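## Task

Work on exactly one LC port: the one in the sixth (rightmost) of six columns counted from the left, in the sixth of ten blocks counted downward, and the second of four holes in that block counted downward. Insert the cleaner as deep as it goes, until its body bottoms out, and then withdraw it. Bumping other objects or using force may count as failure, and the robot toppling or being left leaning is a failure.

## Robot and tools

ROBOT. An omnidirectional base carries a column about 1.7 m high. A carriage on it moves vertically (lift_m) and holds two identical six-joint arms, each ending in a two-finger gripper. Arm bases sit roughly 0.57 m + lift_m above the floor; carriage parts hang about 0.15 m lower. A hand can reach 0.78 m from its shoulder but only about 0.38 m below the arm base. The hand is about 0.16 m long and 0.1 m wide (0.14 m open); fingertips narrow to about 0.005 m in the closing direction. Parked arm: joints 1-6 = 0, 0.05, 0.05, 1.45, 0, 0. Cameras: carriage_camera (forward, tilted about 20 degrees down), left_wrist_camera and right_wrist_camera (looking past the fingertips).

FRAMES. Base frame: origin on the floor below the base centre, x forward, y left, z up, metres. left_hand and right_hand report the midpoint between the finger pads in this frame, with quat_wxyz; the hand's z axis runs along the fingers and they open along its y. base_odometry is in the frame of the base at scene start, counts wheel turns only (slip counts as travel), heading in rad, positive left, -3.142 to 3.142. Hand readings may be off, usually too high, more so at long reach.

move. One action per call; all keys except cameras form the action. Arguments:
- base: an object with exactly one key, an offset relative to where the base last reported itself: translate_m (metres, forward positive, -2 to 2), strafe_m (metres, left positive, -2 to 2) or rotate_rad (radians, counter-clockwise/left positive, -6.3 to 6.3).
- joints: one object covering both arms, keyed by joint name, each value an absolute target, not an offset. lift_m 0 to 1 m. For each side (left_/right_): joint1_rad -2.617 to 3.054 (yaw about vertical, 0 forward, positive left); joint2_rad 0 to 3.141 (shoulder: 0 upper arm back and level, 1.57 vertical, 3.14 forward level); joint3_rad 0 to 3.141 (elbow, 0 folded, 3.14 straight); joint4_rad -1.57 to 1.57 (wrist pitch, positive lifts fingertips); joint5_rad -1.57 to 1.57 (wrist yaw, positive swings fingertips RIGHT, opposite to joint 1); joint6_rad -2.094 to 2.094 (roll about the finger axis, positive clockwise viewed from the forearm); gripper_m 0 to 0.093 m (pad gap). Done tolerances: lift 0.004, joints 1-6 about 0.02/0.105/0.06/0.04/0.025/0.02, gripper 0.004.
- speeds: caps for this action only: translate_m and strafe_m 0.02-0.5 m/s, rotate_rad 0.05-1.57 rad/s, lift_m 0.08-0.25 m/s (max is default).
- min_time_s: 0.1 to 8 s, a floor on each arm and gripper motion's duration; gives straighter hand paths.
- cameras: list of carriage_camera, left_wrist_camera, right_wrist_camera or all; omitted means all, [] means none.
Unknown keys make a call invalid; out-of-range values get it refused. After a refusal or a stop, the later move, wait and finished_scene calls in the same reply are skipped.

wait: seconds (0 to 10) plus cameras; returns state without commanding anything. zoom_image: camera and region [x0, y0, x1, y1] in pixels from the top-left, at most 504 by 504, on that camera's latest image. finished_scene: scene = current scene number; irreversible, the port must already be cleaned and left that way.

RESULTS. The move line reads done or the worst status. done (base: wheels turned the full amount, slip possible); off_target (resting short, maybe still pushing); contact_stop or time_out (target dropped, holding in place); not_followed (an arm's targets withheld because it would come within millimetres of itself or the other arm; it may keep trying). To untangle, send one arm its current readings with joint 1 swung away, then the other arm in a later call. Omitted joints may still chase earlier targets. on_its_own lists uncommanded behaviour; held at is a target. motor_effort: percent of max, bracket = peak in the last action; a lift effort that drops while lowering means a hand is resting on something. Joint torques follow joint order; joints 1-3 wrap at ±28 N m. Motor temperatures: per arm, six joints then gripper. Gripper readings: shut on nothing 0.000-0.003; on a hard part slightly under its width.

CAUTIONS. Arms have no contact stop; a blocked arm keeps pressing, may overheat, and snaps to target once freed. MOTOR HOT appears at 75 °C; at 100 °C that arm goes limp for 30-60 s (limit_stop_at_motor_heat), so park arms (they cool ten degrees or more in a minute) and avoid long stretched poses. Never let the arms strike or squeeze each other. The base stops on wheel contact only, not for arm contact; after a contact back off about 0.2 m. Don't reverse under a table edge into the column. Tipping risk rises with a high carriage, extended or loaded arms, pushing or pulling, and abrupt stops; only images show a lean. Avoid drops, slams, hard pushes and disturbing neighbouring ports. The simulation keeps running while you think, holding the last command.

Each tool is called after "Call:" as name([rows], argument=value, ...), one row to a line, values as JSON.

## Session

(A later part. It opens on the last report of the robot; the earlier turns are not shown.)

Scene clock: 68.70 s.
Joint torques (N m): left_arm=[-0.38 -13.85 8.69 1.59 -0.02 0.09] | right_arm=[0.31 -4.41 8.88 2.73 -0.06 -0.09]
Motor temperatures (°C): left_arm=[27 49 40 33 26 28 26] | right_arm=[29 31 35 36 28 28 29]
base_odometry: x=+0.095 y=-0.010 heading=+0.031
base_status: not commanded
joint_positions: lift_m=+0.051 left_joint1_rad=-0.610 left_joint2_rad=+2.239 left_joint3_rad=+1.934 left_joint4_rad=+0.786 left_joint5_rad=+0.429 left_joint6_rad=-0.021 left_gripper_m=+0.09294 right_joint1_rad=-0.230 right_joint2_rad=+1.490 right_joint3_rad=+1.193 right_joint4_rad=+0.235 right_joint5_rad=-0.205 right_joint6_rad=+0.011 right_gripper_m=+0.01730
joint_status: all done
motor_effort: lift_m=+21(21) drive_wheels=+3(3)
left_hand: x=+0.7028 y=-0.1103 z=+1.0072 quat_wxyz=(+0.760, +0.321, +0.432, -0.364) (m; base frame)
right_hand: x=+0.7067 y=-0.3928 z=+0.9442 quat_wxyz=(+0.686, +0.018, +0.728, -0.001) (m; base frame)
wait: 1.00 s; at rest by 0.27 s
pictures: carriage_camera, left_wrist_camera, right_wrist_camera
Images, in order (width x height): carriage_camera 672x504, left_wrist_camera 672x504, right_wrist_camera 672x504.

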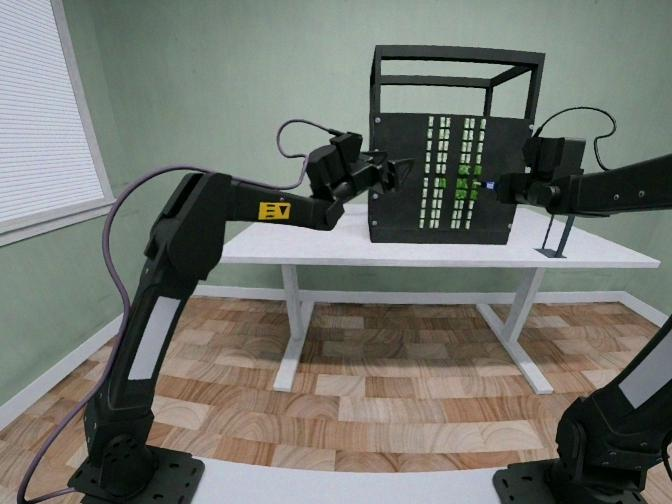

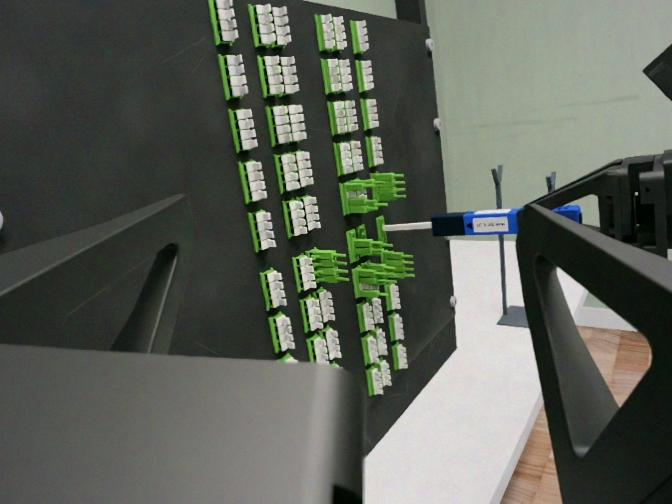

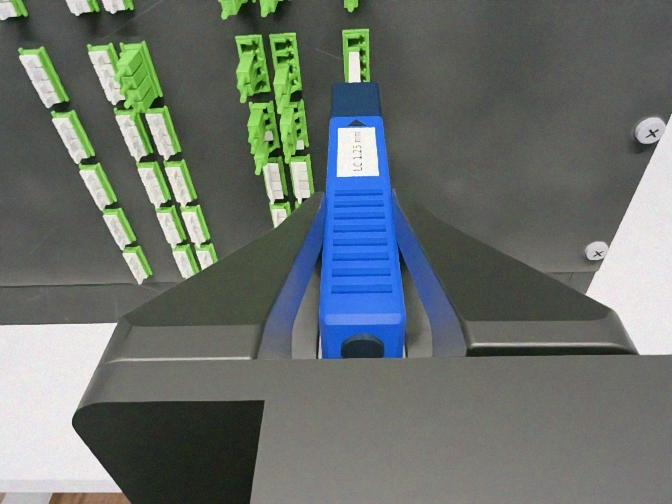

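Call:
move(base={"translate_m": 0.003}, speeds={"translate_m": 0.02}, cameras=[])

Call:
wait(seconds=1, cameras=["left_wrist_camera"])

Call:
zoom_image(camera="left_wrist_camera", region=[370, 190, 470, 270])

Scene clock: 69.80 s.
Joint torques (N m): left_arm=[-0.38 -13.82 8.83 1.64 -0.03 0.08] | right_arm=[0.75 -3.69 8.9 2.8 -0.01 -0.09]
Motor temperatures (°C): left_arm=[27 49 40 33 26 28 26] | right_arm=[29 31 35 36 28 28 29]
move: done
base_odometry: x=+0.098 y=-0.010 heading=+0.031
base_status: done
joint_positions: lift_m=+0.051 left_joint1_rad=-0.610 left_joint2_rad=+2.239 left_joint3_rad=+1.934 left_joint4_rad=+0.787 left_joint5_rad=+0.429 left_joint6_rad=-0.021 left_gripper_m=+0.09294 right_joint1_rad=-0.234 right_joint2_rad=+1.483 right_joint3_rad=+1.193 right_joint4_rad=+0.228 right_joint5_rad=-0.209 right_joint6_rad=+0.011 right_gripper_m=+0.01730
joint_status: not commanded
motor_effort: lift_m=+21(21) drive_wheels=+5(11)
left_hand: x=+0.7028 y=-0.1103 z=+1.0072 quat_wxyz=(+0.760, +0.321, +0.432, -0.364) (m; base frame)
right_hand: x=+0.7047 y=-0.3933 z=+0.9458 quat_wxyz=(+0.686, +0.017, +0.728, +0.000) (m; base frame)
pictures: none
No camera images: "cameras" was empty.

Scene clock: 70.80 s.
Joint torques (N m): left_arm=[-0.38 -13.85 8.69 1.58 -0.02 0.08] | right_arm=[0.73 -3.66 8.79 2.83 -0.03 -0.11]
Motor temperatures (°C): left_arm=[27 49 40 33 26 28 26] | right_arm=[29 31 35 36 28 28 29]
base_odometry: x=+0.098 y=-0.010 heading=+0.031
base_status: done
joint_positions: lift_m=+0.051 left_joint1_rad=-0.610 left_joint2_rad=+2.239 left_joint3_rad=+1.934 left_joint4_rad=+0.787 left_joint5_rad=+0.429 left_joint6_rad=-0.021 left_gripper_m=+0.09294 right_joint1_rad=-0.234 right_joint2_rad=+1.483 right_joint3_rad=+1.193 right_joint4_rad=+0.228 right_joint5_rad=-0.209 right_joint6_rad=+0.011 right_gripper_m=+0.01730
joint_status: not commanded
motor_effort: lift_m=+21(21) drive_wheels=+5(11)
left_hand: x=+0.7028 y=-0.1103 z=+1.0072 quat_wxyz=(+0.760, +0.321, +0.432, -0.364) (m; base frame)
right_hand: x=+0.7047 y=-0.3933 z=+0.9458 quat_wxyz=(+0.686, +0.017, +0.728, +0.000) (m; base frame)
wait: 1.00 s; at rest by 0.27 s
pictures: left_wrist_camera
Images, in order (width x height): left_wrist_camera 672x504.

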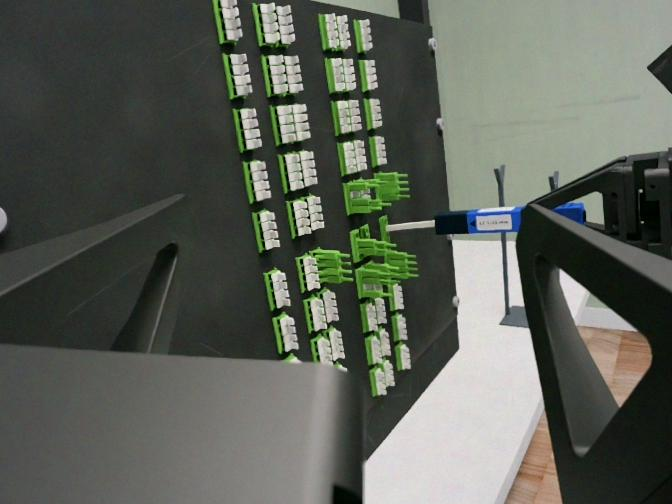

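Scaled by 5.040 from the camera's 672x504 image, which has a finer 960x720 frame.

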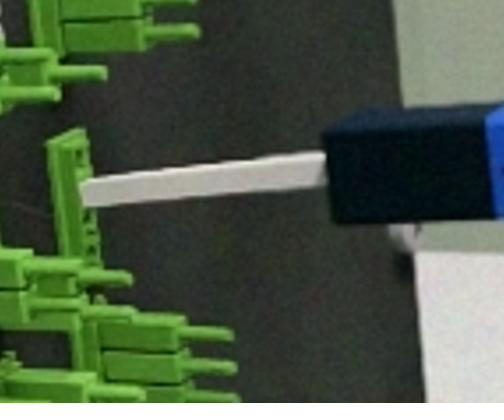

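Call:
move(base={"translate_m": -0.006}, speeds={"translate_m": 0.02}, joints={"right_joint2_rad": 1.503, "right_joint4_rad": 0.252, "right_joint1_rad": -0.228, "right_joint5_rad": -0.204}, cameras=[])

Call:
wait(seconds=1.5)

Call:
zoom_image(camera="left_wrist_camera", region=[350, 190, 450, 270])

Call:
zoom_image(camera="right_wrist_camera", region=[330, 10, 390, 70])

Scene clock: 72.00 s.
Joint torques (N m): left_arm=[-0.38 -13.72 8.62 1.56 -0.03 0.08] | right_arm=[0.62 -4.92 8.95 2.6 -0.03 -0.11]
Motor temperatures (°C): left_arm=[27 50 40 33 26 28 26] | right_arm=[29 31 35 37 28 28 29]
move: done
base_odometry: x=+0.092 y=-0.010 heading=+0.031
base_status: done
joint_positions: lift_m=+0.051 left_joint1_rad=-0.610 left_joint2_rad=+2.239 left_joint3_rad=+1.934 left_joint4_rad=+0.787 left_joint5_rad=+0.429 left_joint6_rad=-0.021 left_gripper_m=+0.09294 right_joint1_rad=-0.234 right_joint2_rad=+1.483 right_joint3_rad=+1.193 right_joint4_rad=+0.227 right_joint5_rad=-0.209 right_joint6_rad=+0.011 right_gripper_m=+0.01730
joint_status: all done
motor_effort: lift_m=+21(21) drive_wheels=+2(6)
left_hand: x=+0.7028 y=-0.1103 z=+1.0072 quat_wxyz=(+0.760, +0.321, +0.432, -0.364) (m; base frame)
right_hand: x=+0.7047 y=-0.3933 z=+0.9455 quat_wxyz=(+0.685, +0.018, +0.728, +0.000) (m; base frame)
pictures: none
No camera images: "cameras" was empty.

Scene clock: 73.50 s.
Joint torques (N m): left_arm=[-0.38 -13.85 8.76 1.56 -0.03 0.08] | right_arm=[0.59 -4.97 8.91 2.62 -0.03 -0.11]
Motor temperatures (°C): left_arm=[27 50 40 33 26 28 26] | right_arm=[29 31 35 37 28 28 29]
base_odometry: x=+0.092 y=-0.010 heading=+0.031
base_status: done
joint_positions: lift_m=+0.051 left_joint1_rad=-0.610 left_joint2_rad=+2.239 left_joint3_rad=+1.934 left_joint4_rad=+0.787 left_joint5_rad=+0.429 left_joint6_rad=-0.021 left_gripper_m=+0.09294 right_joint1_rad=-0.234 right_joint2_rad=+1.483 right_joint3_rad=+1.193 right_joint4_rad=+0.227 right_joint5_rad=-0.209 right_joint6_rad=+0.011 right_gripper_m=+0.01730
joint_status: all done
motor_effort: lift_m=+21(21) drive_wheels=+2(6)
left_hand: x=+0.7028 y=-0.1103 z=+1.0072 quat_wxyz=(+0.760, +0.321, +0.432, -0.364) (m; base frame)
right_hand: x=+0.7047 y=-0.3933 z=+0.9455 quat_wxyz=(+0.685, +0.018, +0.728, +0.000) (m; base frame)
wait: 1.50 s; at rest by 0.27 s
pictures: carriage_camera, left_wrist_camera, right_wrist_camera
Images, in order (width x height): carriage_camera 672x504, left_wrist_camera 672x504, right_wrist_camera 672x504.

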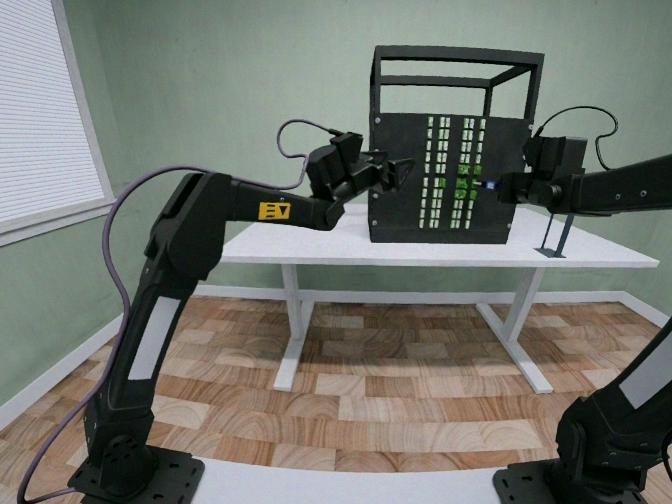

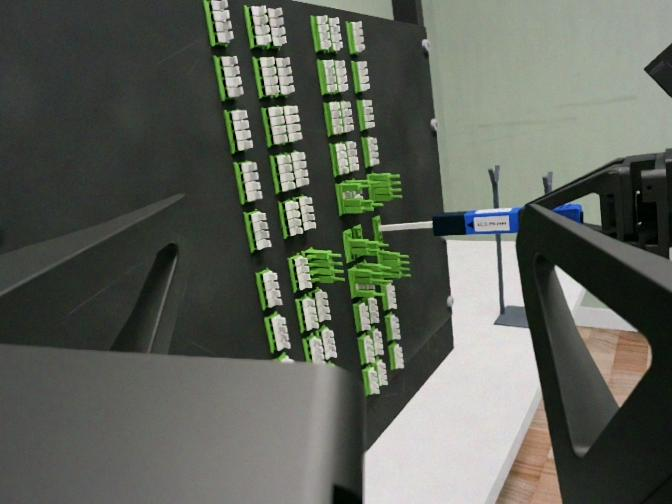

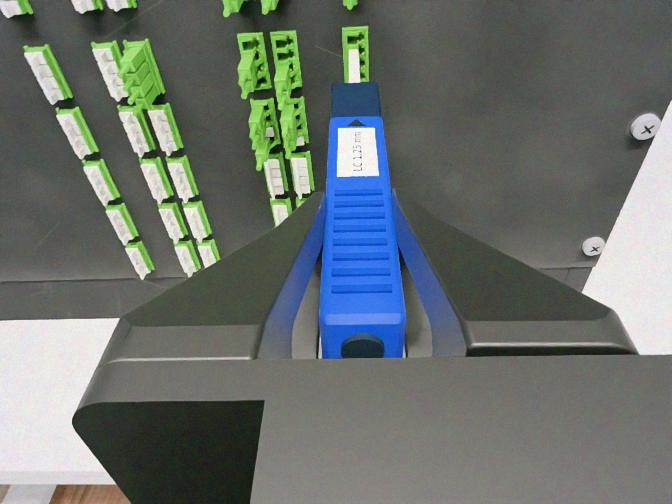

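Scaled by 5.040 from the camera's 672x504 image, which has a finer 960x720 frame.

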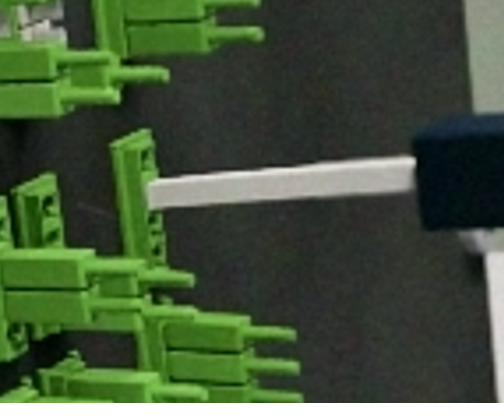

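Scaled by 8.400 from the camera's 672x504 image, which has a finer 960x720 frame.

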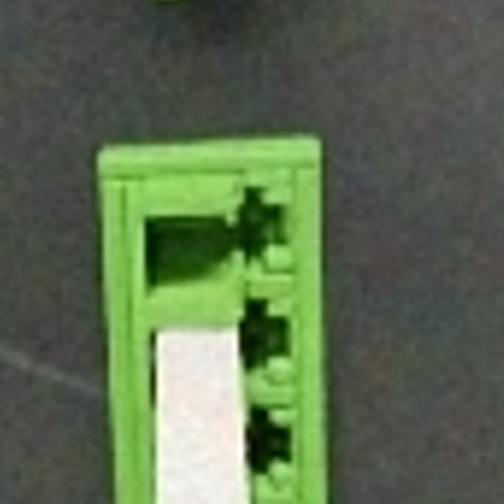

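Call:
move(joints={"lift_m": 0.0475}, cameras=[])

Call:
wait(seconds=1.0)

Call:
zoom_image(camera="left_wrist_camera", region=[360, 190, 460, 270])

Call:
zoom_image(camera="right_wrist_camera", region=[330, 10, 390, 70])

Scene clock: 74.33 s.
Joint torques (N m): left_arm=[-0.38 -14.11 8.58 1.65 -0.03 0.08] | right_arm=[0.76 -4.89 8.95 2.55 -0.02 -0.09]
Motor temperatures (°C): left_arm=[27 50 40 33 26 28 26] | right_arm=[29 31 35 37 28 28 29]
move: done
base_odometry: x=+0.092 y=-0.010 heading=+0.031
base_status: not commanded
joint_positions: lift_m=+0.048 left_joint1_rad=-0.610 left_joint2_rad=+2.240 left_joint3_rad=+1.934 left_joint4_rad=+0.785 left_joint5_rad=+0.429 left_joint6_rad=-0.021 left_gripper_m=+0.09294 right_joint1_rad=-0.234 right_joint2_rad=+1.483 right_joint3_rad=+1.193 right_joint4_rad=+0.233 right_joint5_rad=-0.209 right_joint6_rad=+0.011 right_gripper_m=+0.01730
joint_status: all done
motor_effort: lift_m=+22(22) drive_wheels=+1(3)
left_hand: x=+0.7031 y=-0.1106 z=+1.0029 quat_wxyz=(+0.759, +0.321, +0.433, -0.364) (m; base frame)
right_hand: x=+0.7049 y=-0.3933 z=+0.9432 quat_wxyz=(+0.687, +0.017, +0.726, +0.000) (m; base frame)
pictures: none
No camera images: "cameras" was empty.

Scene clock: 75.33 s.
Joint torques (N m): left_arm=[-0.38 -13.85 8.79 1.59 -0.02 0.08] | right_arm=[0.69 -4.93 8.88 2.55 -0.03 -0.11]
Motor temperatures (°C): left_arm=[27 51 40 33 26 28 26] | right_arm=[29 31 35 37 28 28 29]
base_odometry: x=+0.092 y=-0.010 heading=+0.031
base_status: not commanded
joint_positions: lift_m=+0.048 left_joint1_rad=-0.610 left_joint2_rad=+2.240 left_joint3_rad=+1.934 left_joint4_rad=+0.785 left_joint5_rad=+0.429 left_joint6_rad=-0.021 left_gripper_m=+0.09294 right_joint1_rad=-0.234 right_joint2_rad=+1.483 right_joint3_rad=+1.193 right_joint4_rad=+0.233 right_joint5_rad=-0.209 right_joint6_rad=+0.011 right_gripper_m=+0.01730
joint_status: all done
motor_effort: lift_m=+22(22) drive_wheels=+2(3)
left_hand: x=+0.7031 y=-0.1106 z=+1.0029 quat_wxyz=(+0.759, +0.321, +0.433, -0.364) (m; base frame)
right_hand: x=+0.7049 y=-0.3933 z=+0.9432 quat_wxyz=(+0.687, +0.017, +0.726, +0.000) (m; base frame)
wait: 1.00 s; at rest by 0.27 s
pictures: carriage_camera, left_wrist_camera, right_wrist_camera
Images, in order (width x height): carriage_camera 672x504, left_wrist_camera 672x504, right_wrist_camera 672x504.

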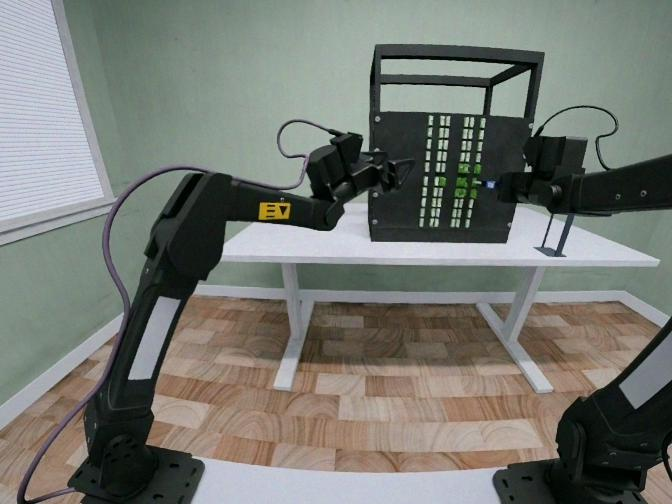

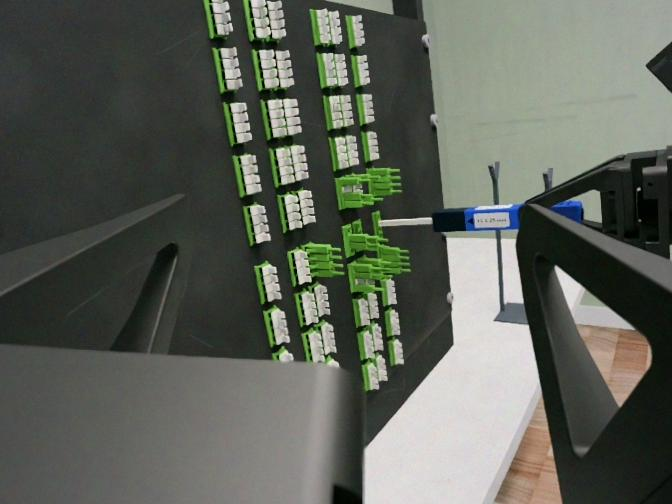

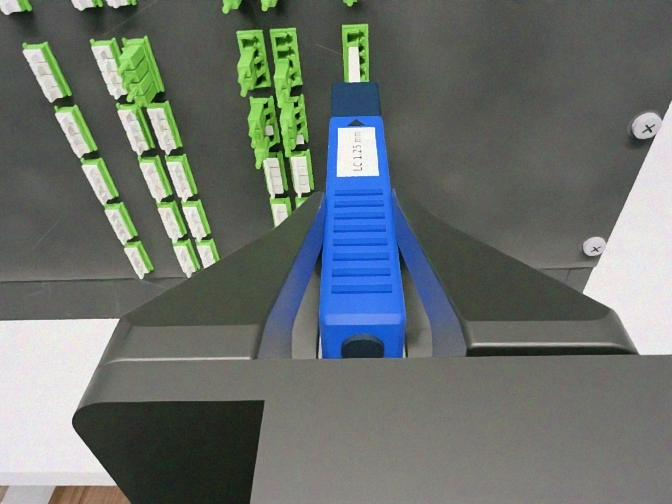

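Scaled by 5.040 from the camera's 672x504 image, which has a finer 960x720 frame.

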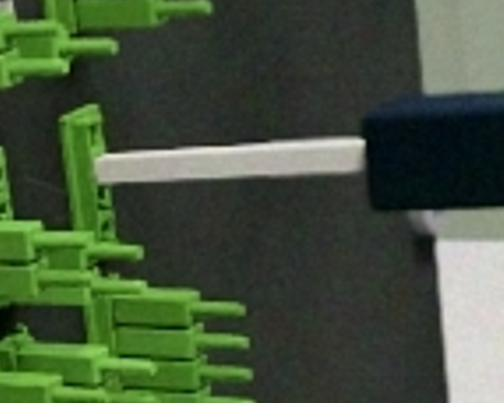

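Scaled by 8.400 from the camera's 672x504 image, which has a finer 960x720 frame.

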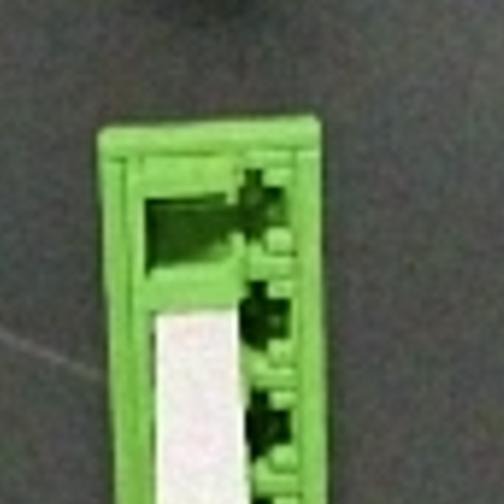

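Call:
move(joints={"lift_m": 0.0465}, cameras=[])

Call:
wait(seconds=1.0)

Call:
zoom_image(camera="left_wrist_camera", region=[360, 190, 460, 270])

Call:
zoom_image(camera="left_wrist_camera", region=[365, 200, 395, 240])

Scene clock: 76.13 s.
Joint torques (N m): left_arm=[-0.4 -13.82 8.68 1.58 -0.03 0.08] | right_arm=[0.68 -5 8.81 2.5 -0.04 -0.1]
Motor temperatures (°C): left_arm=[27 51 40 33 26 28 26] | right_arm=[29 31 35 37 28 28 29]
move: done
base_odometry: x=+0.092 y=-0.010 heading=+0.031
base_status: not commanded
joint_positions: lift_m=+0.047 left_joint1_rad=-0.610 left_joint2_rad=+2.240 left_joint3_rad=+1.934 left_joint4_rad=+0.785 left_joint5_rad=+0.429 left_joint6_rad=-0.021 left_gripper_m=+0.09294 right_joint1_rad=-0.234 right_joint2_rad=+1.483 right_joint3_rad=+1.193 right_joint4_rad=+0.235 right_joint5_rad=-0.209 right_joint6_rad=+0.011 right_gripper_m=+0.01730
joint_status: all done
motor_effort: lift_m=+21(22) drive_wheels=+2(2)
left_hand: x=+0.7031 y=-0.1105 z=+1.0021 quat_wxyz=(+0.760, +0.321, +0.433, -0.364) (m; base frame)
right_hand: x=+0.7050 y=-0.3934 z=+0.9426 quat_wxyz=(+0.688, +0.017, +0.726, +0.000) (m; base frame)
pictures: none
No camera images: "cameras" was empty.

Scene clock: 77.13 s.
Joint torques (N m): left_arm=[-0.38 -14.02 8.66 1.58 -0.02 0.08] | right_arm=[0.62 -5 8.96 2.51 -0.02 -0.1]
Motor temperatures (°C): left_arm=[27 51 41 33 26 28 26] | right_arm=[29 31 35 37 28 28 29]
base_odometry: x=+0.092 y=-0.010 heading=+0.031
base_status: not commanded
joint_positions: lift_m=+0.047 left_joint1_rad=-0.610 left_joint2_rad=+2.240 left_joint3_rad=+1.934 left_joint4_rad=+0.785 left_joint5_rad=+0.429 left_joint6_rad=-0.021 left_gripper_m=+0.09294 right_joint1_rad=-0.234 right_joint2_rad=+1.483 right_joint3_rad=+1.193 right_joint4_rad=+0.235 right_joint5_rad=-0.209 right_joint6_rad=+0.011 right_gripper_m=+0.01730
joint_status: all done
motor_effort: lift_m=+21(22) drive_wheels=+2(2)
left_hand: x=+0.7031 y=-0.1105 z=+1.0021 quat_wxyz=(+0.760, +0.321, +0.433, -0.364) (m; base frame)
right_hand: x=+0.7050 y=-0.3934 z=+0.9426 quat_wxyz=(+0.688, +0.017, +0.726, +0.000) (m; base frame)
wait: 1.00 s; at rest by 0.27 s
pictures: carriage_camera, left_wrist_camera, right_wrist_camera
Images, in order (width x height): carriage_camera 672x504, left_wrist_camera 672x504, right_wrist_camera 672x504.

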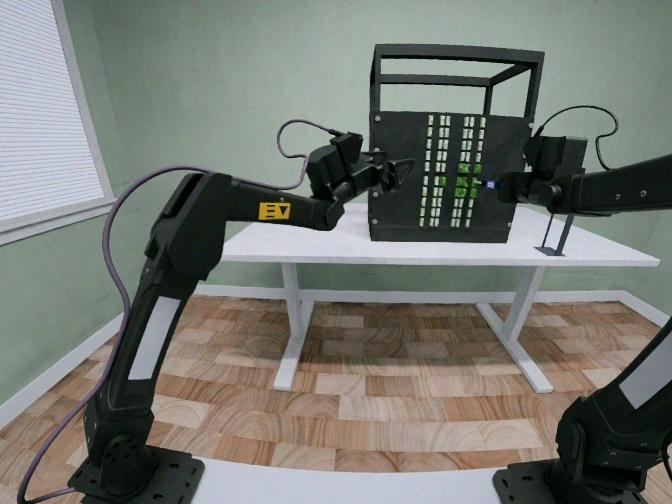

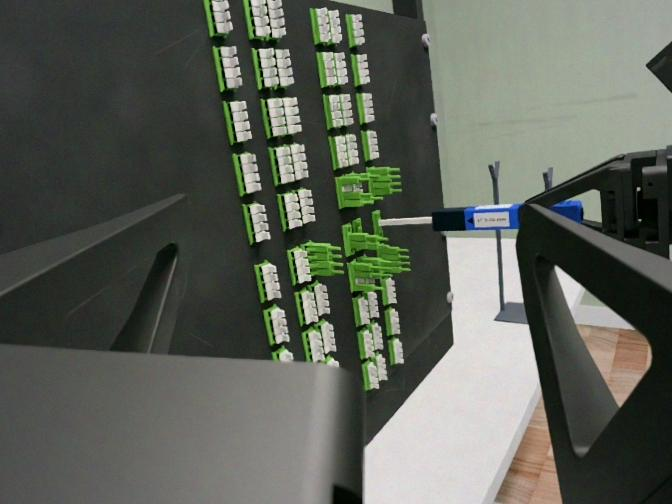

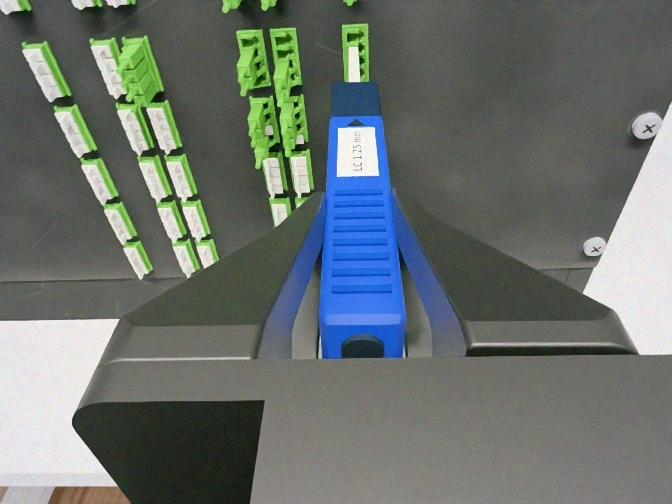

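Scaled by 5.040 from the camera's 672x504 image, which has a finer 960x720 frame.

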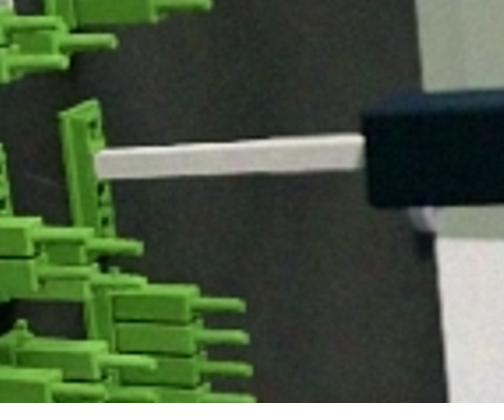

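Scaled by 12.600 from the camera's 672x504 image, which has a finer 960x720 frame.

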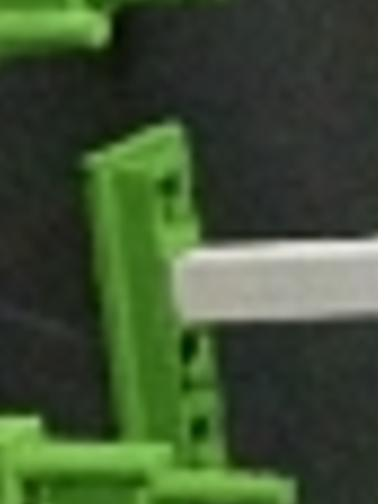

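Call:
move(base={"translate_m": 0.0055}, speeds={"translate_m": 0.02}, cameras=[])

Call:
move(base={"translate_m": 0.003}, joints={"lift_m": 0.045}, speeds={"translate_m": 0.02}, cameras=[])

Call:
wait(seconds=1.0)

Call:
zoom_image(camera="left_wrist_camera", region=[360, 190, 460, 270])

Call:
zoom_image(camera="right_wrist_camera", region=[310, 10, 410, 110])

Scene clock: 78.20 s.
Joint torques (N m): left_arm=[-0.38 -13.75 8.76 1.62 -0.02 0.09] | right_arm=[0.72 -4.86 8.9 2.54 -0.02 -0.09]
Motor temperatures (°C): left_arm=[27 52 41 33 26 28 26] | right_arm=[29 31 35 37 28 28 29]
move: done
base_odometry: x=+0.097 y=-0.010 heading=+0.031
base_status: done
joint_positions: lift_m=+0.047 left_joint1_rad=-0.610 left_joint2_rad=+2.240 left_joint3_rad=+1.934 left_joint4_rad=+0.786 left_joint5_rad=+0.429 left_joint6_rad=-0.021 left_gripper_m=+0.09294 right_joint1_rad=-0.234 right_joint2_rad=+1.482 right_joint3_rad=+1.193 right_joint4_rad=+0.234 right_joint5_rad=-0.209 right_joint6_rad=+0.011 right_gripper_m=+0.01730
joint_status: not commanded
motor_effort: lift_m=+21(22) drive_wheels=+3(9)
left_hand: x=+0.7030 y=-0.1105 z=+1.0022 quat_wxyz=(+0.760, +0.321, +0.433, -0.364) (m; base frame)
right_hand: x=+0.7047 y=-0.3933 z=+0.9431 quat_wxyz=(+0.688, +0.017, +0.726, -0.001) (m; base frame)
pictures: none
No camera images: "cameras" was empty.

Scene clock: 78.80 s.
Joint torques (N m): left_arm=[-0.38 -14.11 8.64 1.64 -0.02 0.08] | right_arm=[0.68 -3.9 8.92 2.67 -0.04 -0.1]
Motor temperatures (°C): left_arm=[27 52 41 33 26 28 26] | right_arm=[29 31 35 37 28 28 29]
move: done
base_odometry: x=+0.100 y=-0.010 heading=+0.031
base_status: done
joint_positions: lift_m=+0.045 left_joint1_rad=-0.610 left_joint2_rad=+2.240 left_joint3_rad=+1.934 left_joint4_rad=+0.786 left_joint5_rad=+0.429 left_joint6_rad=-0.021 left_gripper_m=+0.09294 right_joint1_rad=-0.234 right_joint2_rad=+1.472 right_joint3_rad=+1.193 right_joint4_rad=+0.224 right_joint5_rad=-0.210 right_joint6_rad=+0.011 right_gripper_m=+0.01730
joint_status: all done
motor_effort: lift_m=+21(22) drive_wheels=+4(13)
left_hand: x=+0.7030 y=-0.1105 z=+1.0008 quat_wxyz=(+0.760, +0.321, +0.432, -0.364) (m; base frame)
right_hand: x=+0.7022 y=-0.3930 z=+0.9438 quat_wxyz=(+0.688, +0.017, +0.726, -0.001) (m; base frame)
pictures: none
No camera images: "cameras" was empty.

Scene clock: 79.80 s.
Joint torques (N m): left_arm=[-0.36 -13.85 8.72 1.59 -0.03 0.08] | right_arm=[0.72 -3.88 8.98 2.65 -0.03 -0.09]
Motor temperatures (°C): left_arm=[27 52 41 33 26 28 26] | right_arm=[29 31 35 37 28 28 29]
base_odometry: x=+0.100 y=-0.010 heading=+0.031
base_status: done
joint_positions: lift_m=+0.045 left_joint1_rad=-0.610 left_joint2_rad=+2.240 left_joint3_rad=+1.934 left_joint4_rad=+0.786 left_joint5_rad=+0.429 left_joint6_rad=-0.021 left_gripper_m=+0.09294 right_joint1_rad=-0.234 right_joint2_rad=+1.472 right_joint3_rad=+1.193 right_joint4_rad=+0.224 right_joint5_rad=-0.210 right_joint6_rad=+0.011 right_gripper_m=+0.01730
joint_status: all done
motor_effort: lift_m=+21(22) drive_wheels=+4(13)
left_hand: x=+0.7030 y=-0.1105 z=+1.0008 quat_wxyz=(+0.760, +0.321, +0.432, -0.364) (m; base frame)
right_hand: x=+0.7022 y=-0.3930 z=+0.9438 quat_wxyz=(+0.688, +0.017, +0.726, -0.001) (m; base frame)
wait: 1.00 s; at rest by 0.27 s
pictures: carriage_camera, left_wrist_camera, right_wrist_camera
Images, in order (width x height): carriage_camera 672x504, left_wrist_camera 672x504, right_wrist_camera 672x504.

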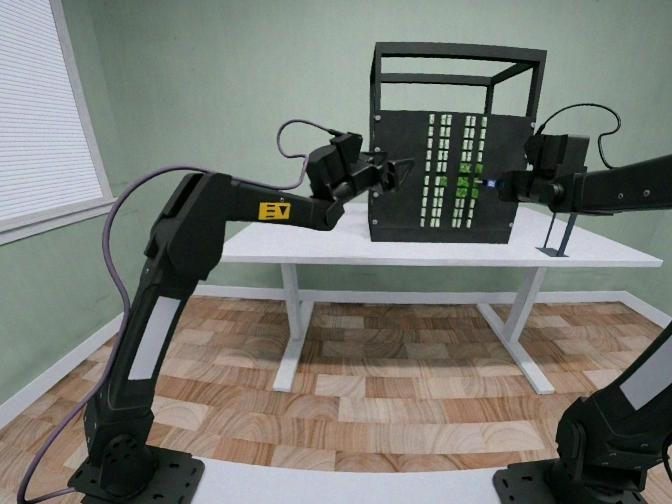

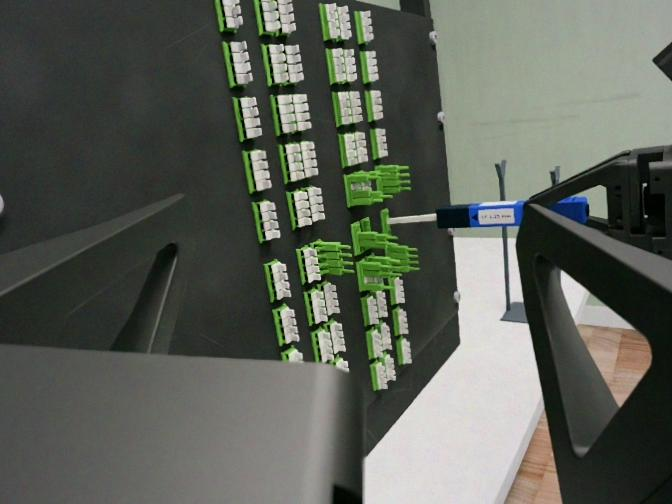

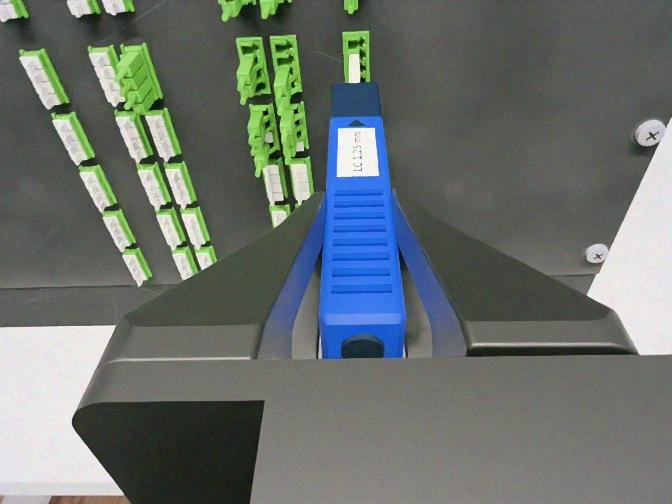

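Scaled by 5.040 from the camera's 672x504 image, which has a finer 960x720 frame.

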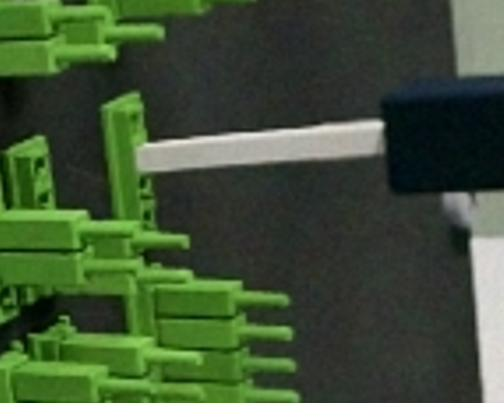

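Scaled by 5.040 from the camera's 672x504 image, which has a finer 960x720 frame.

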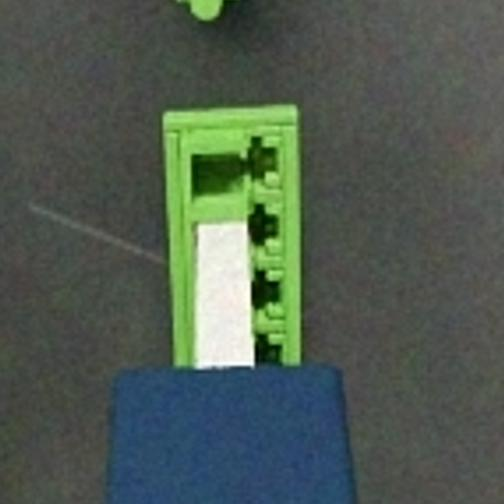

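Call:
move(joints={"right_joint2_rad": 1.53}, min_time_s=1, cameras=[])

Call:
wait(seconds=1.0, cameras=["left_wrist_camera"])

Call:
zoom_image(camera="left_wrist_camera", region=[360, 190, 460, 270])

Scene clock: 82.17 s.
Joint torques (N m): left_arm=[-0.38 -13.91 8.7 1.58 -0.02 0.08] | right_arm=[0.83 -1.52 8.92 2.66 -0.04 -0.11]
Motor temperatures (°C): left_arm=[27 53 41 33 26 28 26] | right_arm=[29 31 36 38 28 28 29]
move: done
base_odometry: x=+0.100 y=-0.010 heading=+0.031
base_status: not commanded
joint_positions: lift_m=+0.045 left_joint1_rad=-0.610 left_joint2_rad=+2.240 left_joint3_rad=+1.934 left_joint4_rad=+0.786 left_joint5_rad=+0.429 left_joint6_rad=-0.021 left_gripper_m=+0.09294 right_joint1_rad=-0.234 right_joint2_rad=+1.474 right_joint3_rad=+1.193 right_joint4_rad=+0.224 right_joint5_rad=-0.210 right_joint6_rad=+0.011 right_gripper_m=+0.01730
joint_status: all done
motor_effort: lift_m=+21(21) drive_wheels=+4(4)
left_hand: x=+0.7030 y=-0.1105 z=+1.0008 quat_wxyz=(+0.760, +0.321, +0.432, -0.364) (m; base frame)
right_hand: x=+0.7025 y=-0.3931 z=+0.9431 quat_wxyz=(+0.687, +0.017, +0.726, -0.001) (m; base frame)
pictures: none
No camera images: "cameras" was empty.

Scene clock: 83.17 s.
Joint torques (N m): left_arm=[-0.38 -13.9 8.7 1.59 -0.02 0.08] | right_arm=[0.72 -1.58 8.92 2.67 -0.05 -0.08]
Motor temperatures (°C): left_arm=[27 54 41 33 26 28 26] | right_arm=[29 31 36 38 28 28 29]
base_odometry: x=+0.100 y=-0.010 heading=+0.031
base_status: not commanded
joint_positions: lift_m=+0.045 left_joint1_rad=-0.610 left_joint2_rad=+2.240 left_joint3_rad=+1.934 left_joint4_rad=+0.786 left_joint5_rad=+0.429 left_joint6_rad=-0.021 left_gripper_m=+0.09294 right_joint1_rad=-0.234 right_joint2_rad=+1.474 right_joint3_rad=+1.193 right_joint4_rad=+0.224 right_joint5_rad=-0.210 right_joint6_rad=+0.011 right_gripper_m=+0.01730
joint_status: all done
motor_effort: lift_m=+21(21) drive_wheels=+4(4)
left_hand: x=+0.7030 y=-0.1105 z=+1.0008 quat_wxyz=(+0.760, +0.321, +0.432, -0.364) (m; base frame)
right_hand: x=+0.7025 y=-0.3931 z=+0.9431 quat_wxyz=(+0.687, +0.017, +0.726, -0.001) (m; base frame)
wait: 1.00 s; at rest by 0.27 s
pictures: left_wrist_camera
Images, in order (width x height): left_wrist_camera 672x504.

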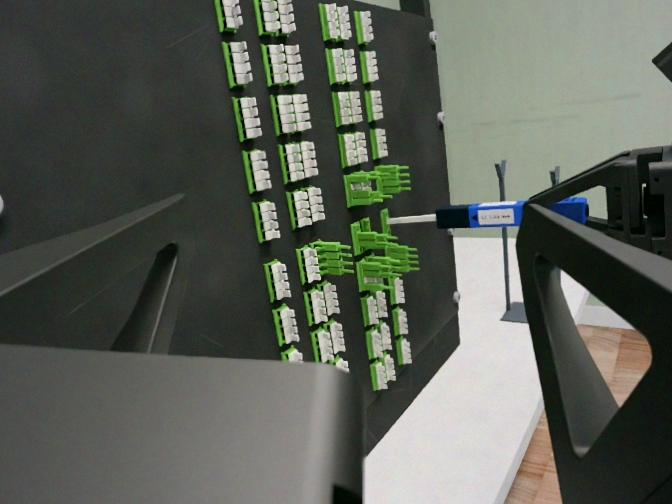

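Scaled by 5.040 from the camera's 672x504 image, which has a finer 960x720 frame.

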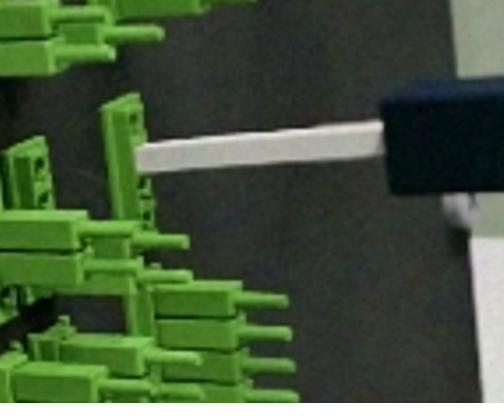

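Call:
move(joints={"lift_m": 0.0438}, cameras=[])

Call:
move(base={"translate_m": 0.002}, speeds={"translate_m": 0.02}, cameras=[])

Call:
wait(seconds=1.0, cameras=["left_wrist_camera", "right_wrist_camera"])

Call:
zoom_image(camera="left_wrist_camera", region=[360, 190, 460, 270])

Call:
zoom_image(camera="right_wrist_camera", region=[310, 10, 410, 110])

Scene clock: 83.77 s.
Joint torques (N m): left_arm=[-0.38 -14.2 8.64 1.54 0 0.08] | right_arm=[0.72 -1.55 8.92 2.63 -0.03 -0.09]
Motor temperatures (°C): left_arm=[27 54 41 33 26 28 26] | right_arm=[29 31 36 38 28 28 29]
move: done
base_odometry: x=+0.100 y=-0.010 heading=+0.031
base_status: not commanded
joint_positions: lift_m=+0.044 left_joint1_rad=-0.610 left_joint2_rad=+2.240 left_joint3_rad=+1.934 left_joint4_rad=+0.787 left_joint5_rad=+0.429 left_joint6_rad=-0.021 left_gripper_m=+0.09294 right_joint1_rad=-0.235 right_joint2_rad=+1.474 right_joint3_rad=+1.193 right_joint4_rad=+0.227 right_joint5_rad=-0.210 right_joint6_rad=+0.011 right_gripper_m=+0.01730
joint_status: all done
motor_effort: lift_m=+21(22) drive_wheels=+5(5)
left_hand: x=+0.7030 y=-0.1104 z=+0.9997 quat_wxyz=(+0.760, +0.321, +0.432, -0.364) (m; base frame)
right_hand: x=+0.7027 y=-0.3934 z=+0.9423 quat_wxyz=(+0.688, +0.017, +0.725, -0.001) (m; base frame)
pictures: none
No camera images: "cameras" was empty.

Scene clock: 84.33 s.
Joint torques (N m): left_arm=[-0.36 -13.93 8.54 1.55 -0.03 0.08] | right_arm=[1.05 -1.13 8.95 2.69 0.03 -0.11]
Motor temperatures (°C): left_arm=[27 54 41 33 26 28 26] | right_arm=[29 31 36 38 28 28 29]
move: done
base_odometry: x=+0.102 y=-0.010 heading=+0.031
base_status: done
joint_positions: lift_m=+0.044 left_joint1_rad=-0.610 left_joint2_rad=+2.240 left_joint3_rad=+1.934 left_joint4_rad=+0.787 left_joint5_rad=+0.429 left_joint6_rad=-0.021 left_gripper_m=+0.09294 right_joint1_rad=-0.238 right_joint2_rad=+1.469 right_joint3_rad=+1.193 right_joint4_rad=+0.222 right_joint5_rad=-0.215 right_joint6_rad=+0.011 right_gripper_m=+0.01730
joint_status: not commanded
motor_effort: lift_m=+21(21) drive_wheels=+6(15)
left_hand: x=+0.7030 y=-0.1104 z=+0.9997 quat_wxyz=(+0.760, +0.321, +0.432, -0.364) (m; base frame)
right_hand: x=+0.7013 y=-0.3936 z=+0.9434 quat_wxyz=(+0.688, +0.017, +0.725, +0.000) (m; base frame)
pictures: none
No camera images: "cameras" was empty.

Scene clock: 85.33 s.
Joint torques (N m): left_arm=[-0.38 -13.93 8.7 1.59 -0.03 0.08] | right_arm=[1.09 -1.05 8.87 2.67 0.01 -0.1]
Motor temperatures (°C): left_arm=[27 54 41 33 26 28 26] | right_arm=[29 31 36 39 28 28 29]
base_odometry: x=+0.102 y=-0.010 heading=+0.031
base_status: done
joint_positions: lift_m=+0.044 left_joint1_rad=-0.610 left_joint2_rad=+2.240 left_joint3_rad=+1.934 left_joint4_rad=+0.787 left_joint5_rad=+0.429 left_joint6_rad=-0.021 left_gripper_m=+0.09294 right_joint1_rad=-0.238 right_joint2_rad=+1.469 right_joint3_rad=+1.193 right_joint4_rad=+0.222 right_joint5_rad=-0.215 right_joint6_rad=+0.011 right_gripper_m=+0.01730
joint_status: not commanded
motor_effort: lift_m=+21(21) drive_wheels=+6(15)
left_hand: x=+0.7030 y=-0.1104 z=+0.9997 quat_wxyz=(+0.760, +0.321, +0.432, -0.364) (m; base frame)
right_hand: x=+0.7013 y=-0.3936 z=+0.9434 quat_wxyz=(+0.688, +0.017, +0.725, +0.000) (m; base frame)
wait: 1.00 s; at rest by 0.27 s
pictures: left_wrist_camera, right_wrist_camera
Images, in order (width x height): left_wrist_camera 672x504, right_wrist_camera 672x504.

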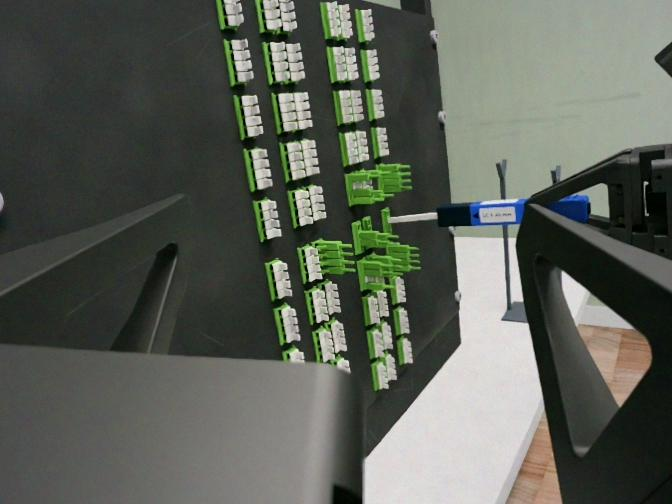

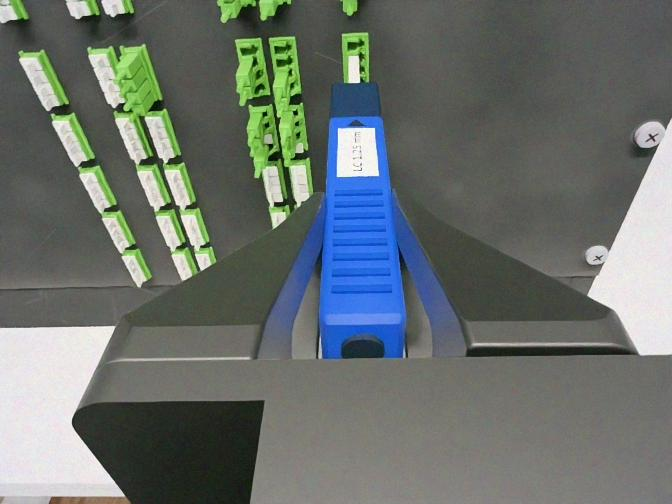

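Scaled by 5.040 from the camera's 672x504 image, which has a finer 960x720 frame.

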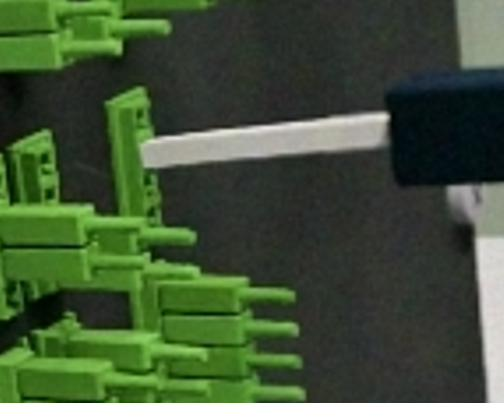

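Scaled by 5.040 from the camera's 672x504 image, which has a finer 960x720 frame.

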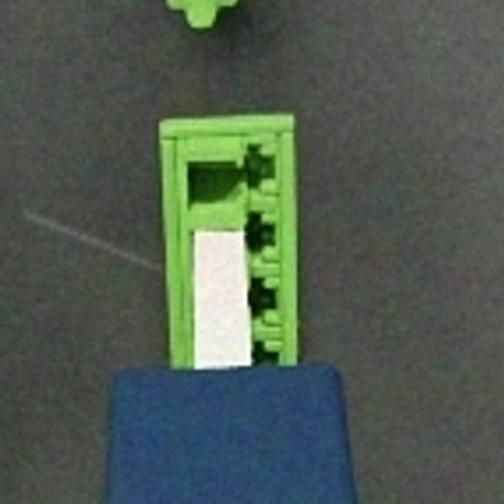

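Call:
zoom_image(camera="left_wrist_camera", region=[370, 160, 530, 260])

Call:
zoom_image(camera="left_wrist_camera", region=[520, 60, 672, 300])

Scaled by 3.150 from the camera's 672x504 image, which has a finer 960x720 frame.

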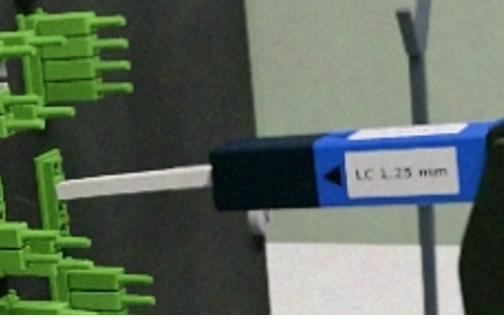

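Scaled by 2.100 from the camera's 672x504 image, which has a finer 960x720 frame.

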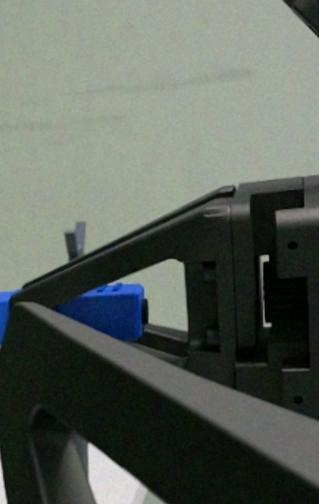

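Call:
move(joints={"lift_m": 0.0415, "right_joint4_rad": 0.27}, cameras=[])

Call:
wait(seconds=1.0, cameras=["left_wrist_camera", "right_wrist_camera"])

Call:
zoom_image(camera="left_wrist_camera", region=[370, 160, 530, 260])

Call:
zoom_image(camera="right_wrist_camera", region=[310, 10, 410, 110])

Scene clock: 86.90 s.
Joint torques (N m): left_arm=[-0.36 -14.12 8.59 1.68 0 0.09] | right_arm=[0.92 -1.2 8.85 2.82 0.04 -0.1]
Motor temperatures (°C): left_arm=[27 55 41 33 26 28 26] | right_arm=[29 30 36 39 28 28 29]
move: off_target
base_odometry: x=+0.102 y=-0.010 heading=+0.031
base_status: not commanded
joint_positions: lift_m=+0.042 left_joint1_rad=-0.610 left_joint2_rad=+2.240 left_joint3_rad=+1.934 left_joint4_rad=+0.785 left_joint5_rad=+0.429 left_joint6_rad=-0.021 left_gripper_m=+0.09294 right_joint1_rad=-0.238 right_joint2_rad=+1.469 right_joint3_rad=+1.193 right_joint4_rad=+0.229 right_joint5_rad=-0.215 right_joint6_rad=+0.011 right_gripper_m=+0.01730
joint_status: right_joint4_rad off_target (ended at +0.229, target +0.270); the others done
motor_effort: lift_m=+21(22) drive_wheels=+6(7)
left_hand: x=+0.7032 y=-0.1106 z=+0.9967 quat_wxyz=(+0.759, +0.321, +0.433, -0.364) (m; base frame)
right_hand: x=+0.7013 y=-0.3936 z=+0.9427 quat_wxyz=(+0.691, +0.016, +0.723, +0.000) (m; base frame)
pictures: none
No camera images: "cameras" was empty.

Scene clock: 87.90 s.
Joint torques (N m): left_arm=[-0.36 -13.97 8.69 1.59 -0.03 0.09] | right_arm=[1.17 -1.06 8.92 2.8 0.01 -0.09]
Motor temperatures (°C): left_arm=[27 55 41 34 26 28 26] | right_arm=[29 30 36 39 28 28 29]
base_odometry: x=+0.102 y=-0.010 heading=+0.031
base_status: not commanded
joint_positions: lift_m=+0.042 left_joint1_rad=-0.610 left_joint2_rad=+2.240 left_joint3_rad=+1.934 left_joint4_rad=+0.785 left_joint5_rad=+0.429 left_joint6_rad=-0.021 left_gripper_m=+0.09294 right_joint1_rad=-0.238 right_joint2_rad=+1.469 right_joint3_rad=+1.193 right_joint4_rad=+0.229 right_joint5_rad=-0.215 right_joint6_rad=+0.011 right_gripper_m=+0.01730
joint_status: right_joint4_rad off_target (ended at +0.229, target +0.270); the others done
motor_effort: lift_m=+22(22) drive_wheels=+6(7)
left_hand: x=+0.7032 y=-0.1106 z=+0.9967 quat_wxyz=(+0.759, +0.321, +0.433, -0.364) (m; base frame)
right_hand: x=+0.7013 y=-0.3936 z=+0.9427 quat_wxyz=(+0.691, +0.016, +0.723, +0.000) (m; base frame)
wait: 1.00 s; at rest by 0.27 s
pictures: left_wrist_camera, right_wrist_camera
Images, in order (width x height): left_wrist_camera 672x504, right_wrist_camera 672x504.

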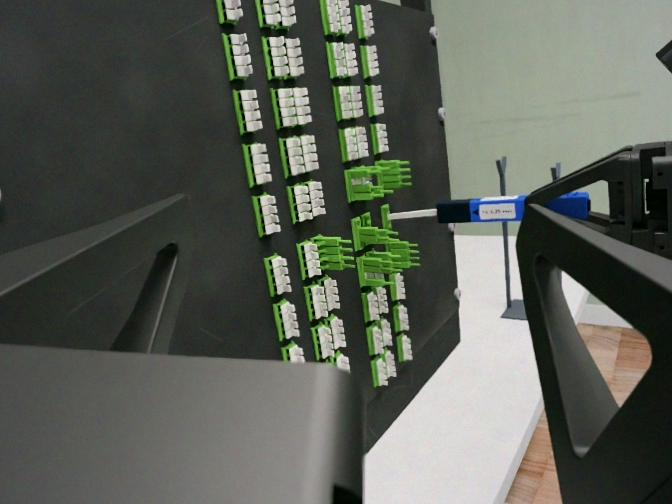

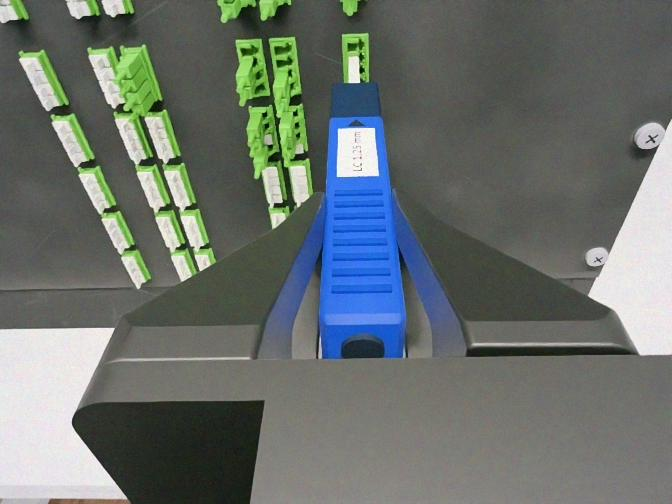

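Scaled by 3.150 from the camera's 672x504 image, which has a finer 960x720 frame.

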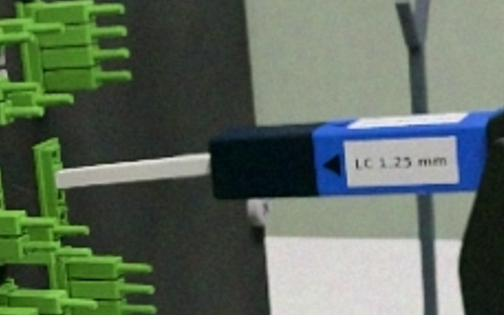

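Scaled by 5.040 from the camera's 672x504 image, which has a finer 960x720 frame.

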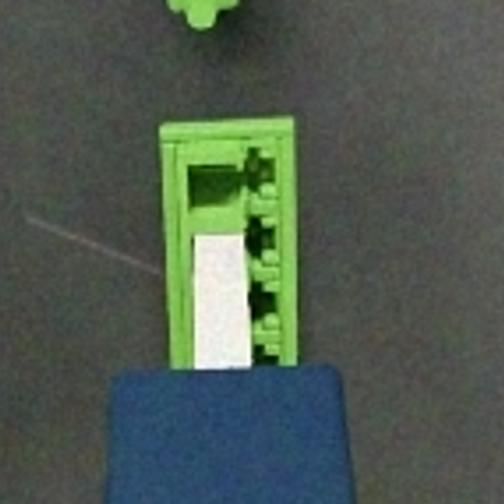

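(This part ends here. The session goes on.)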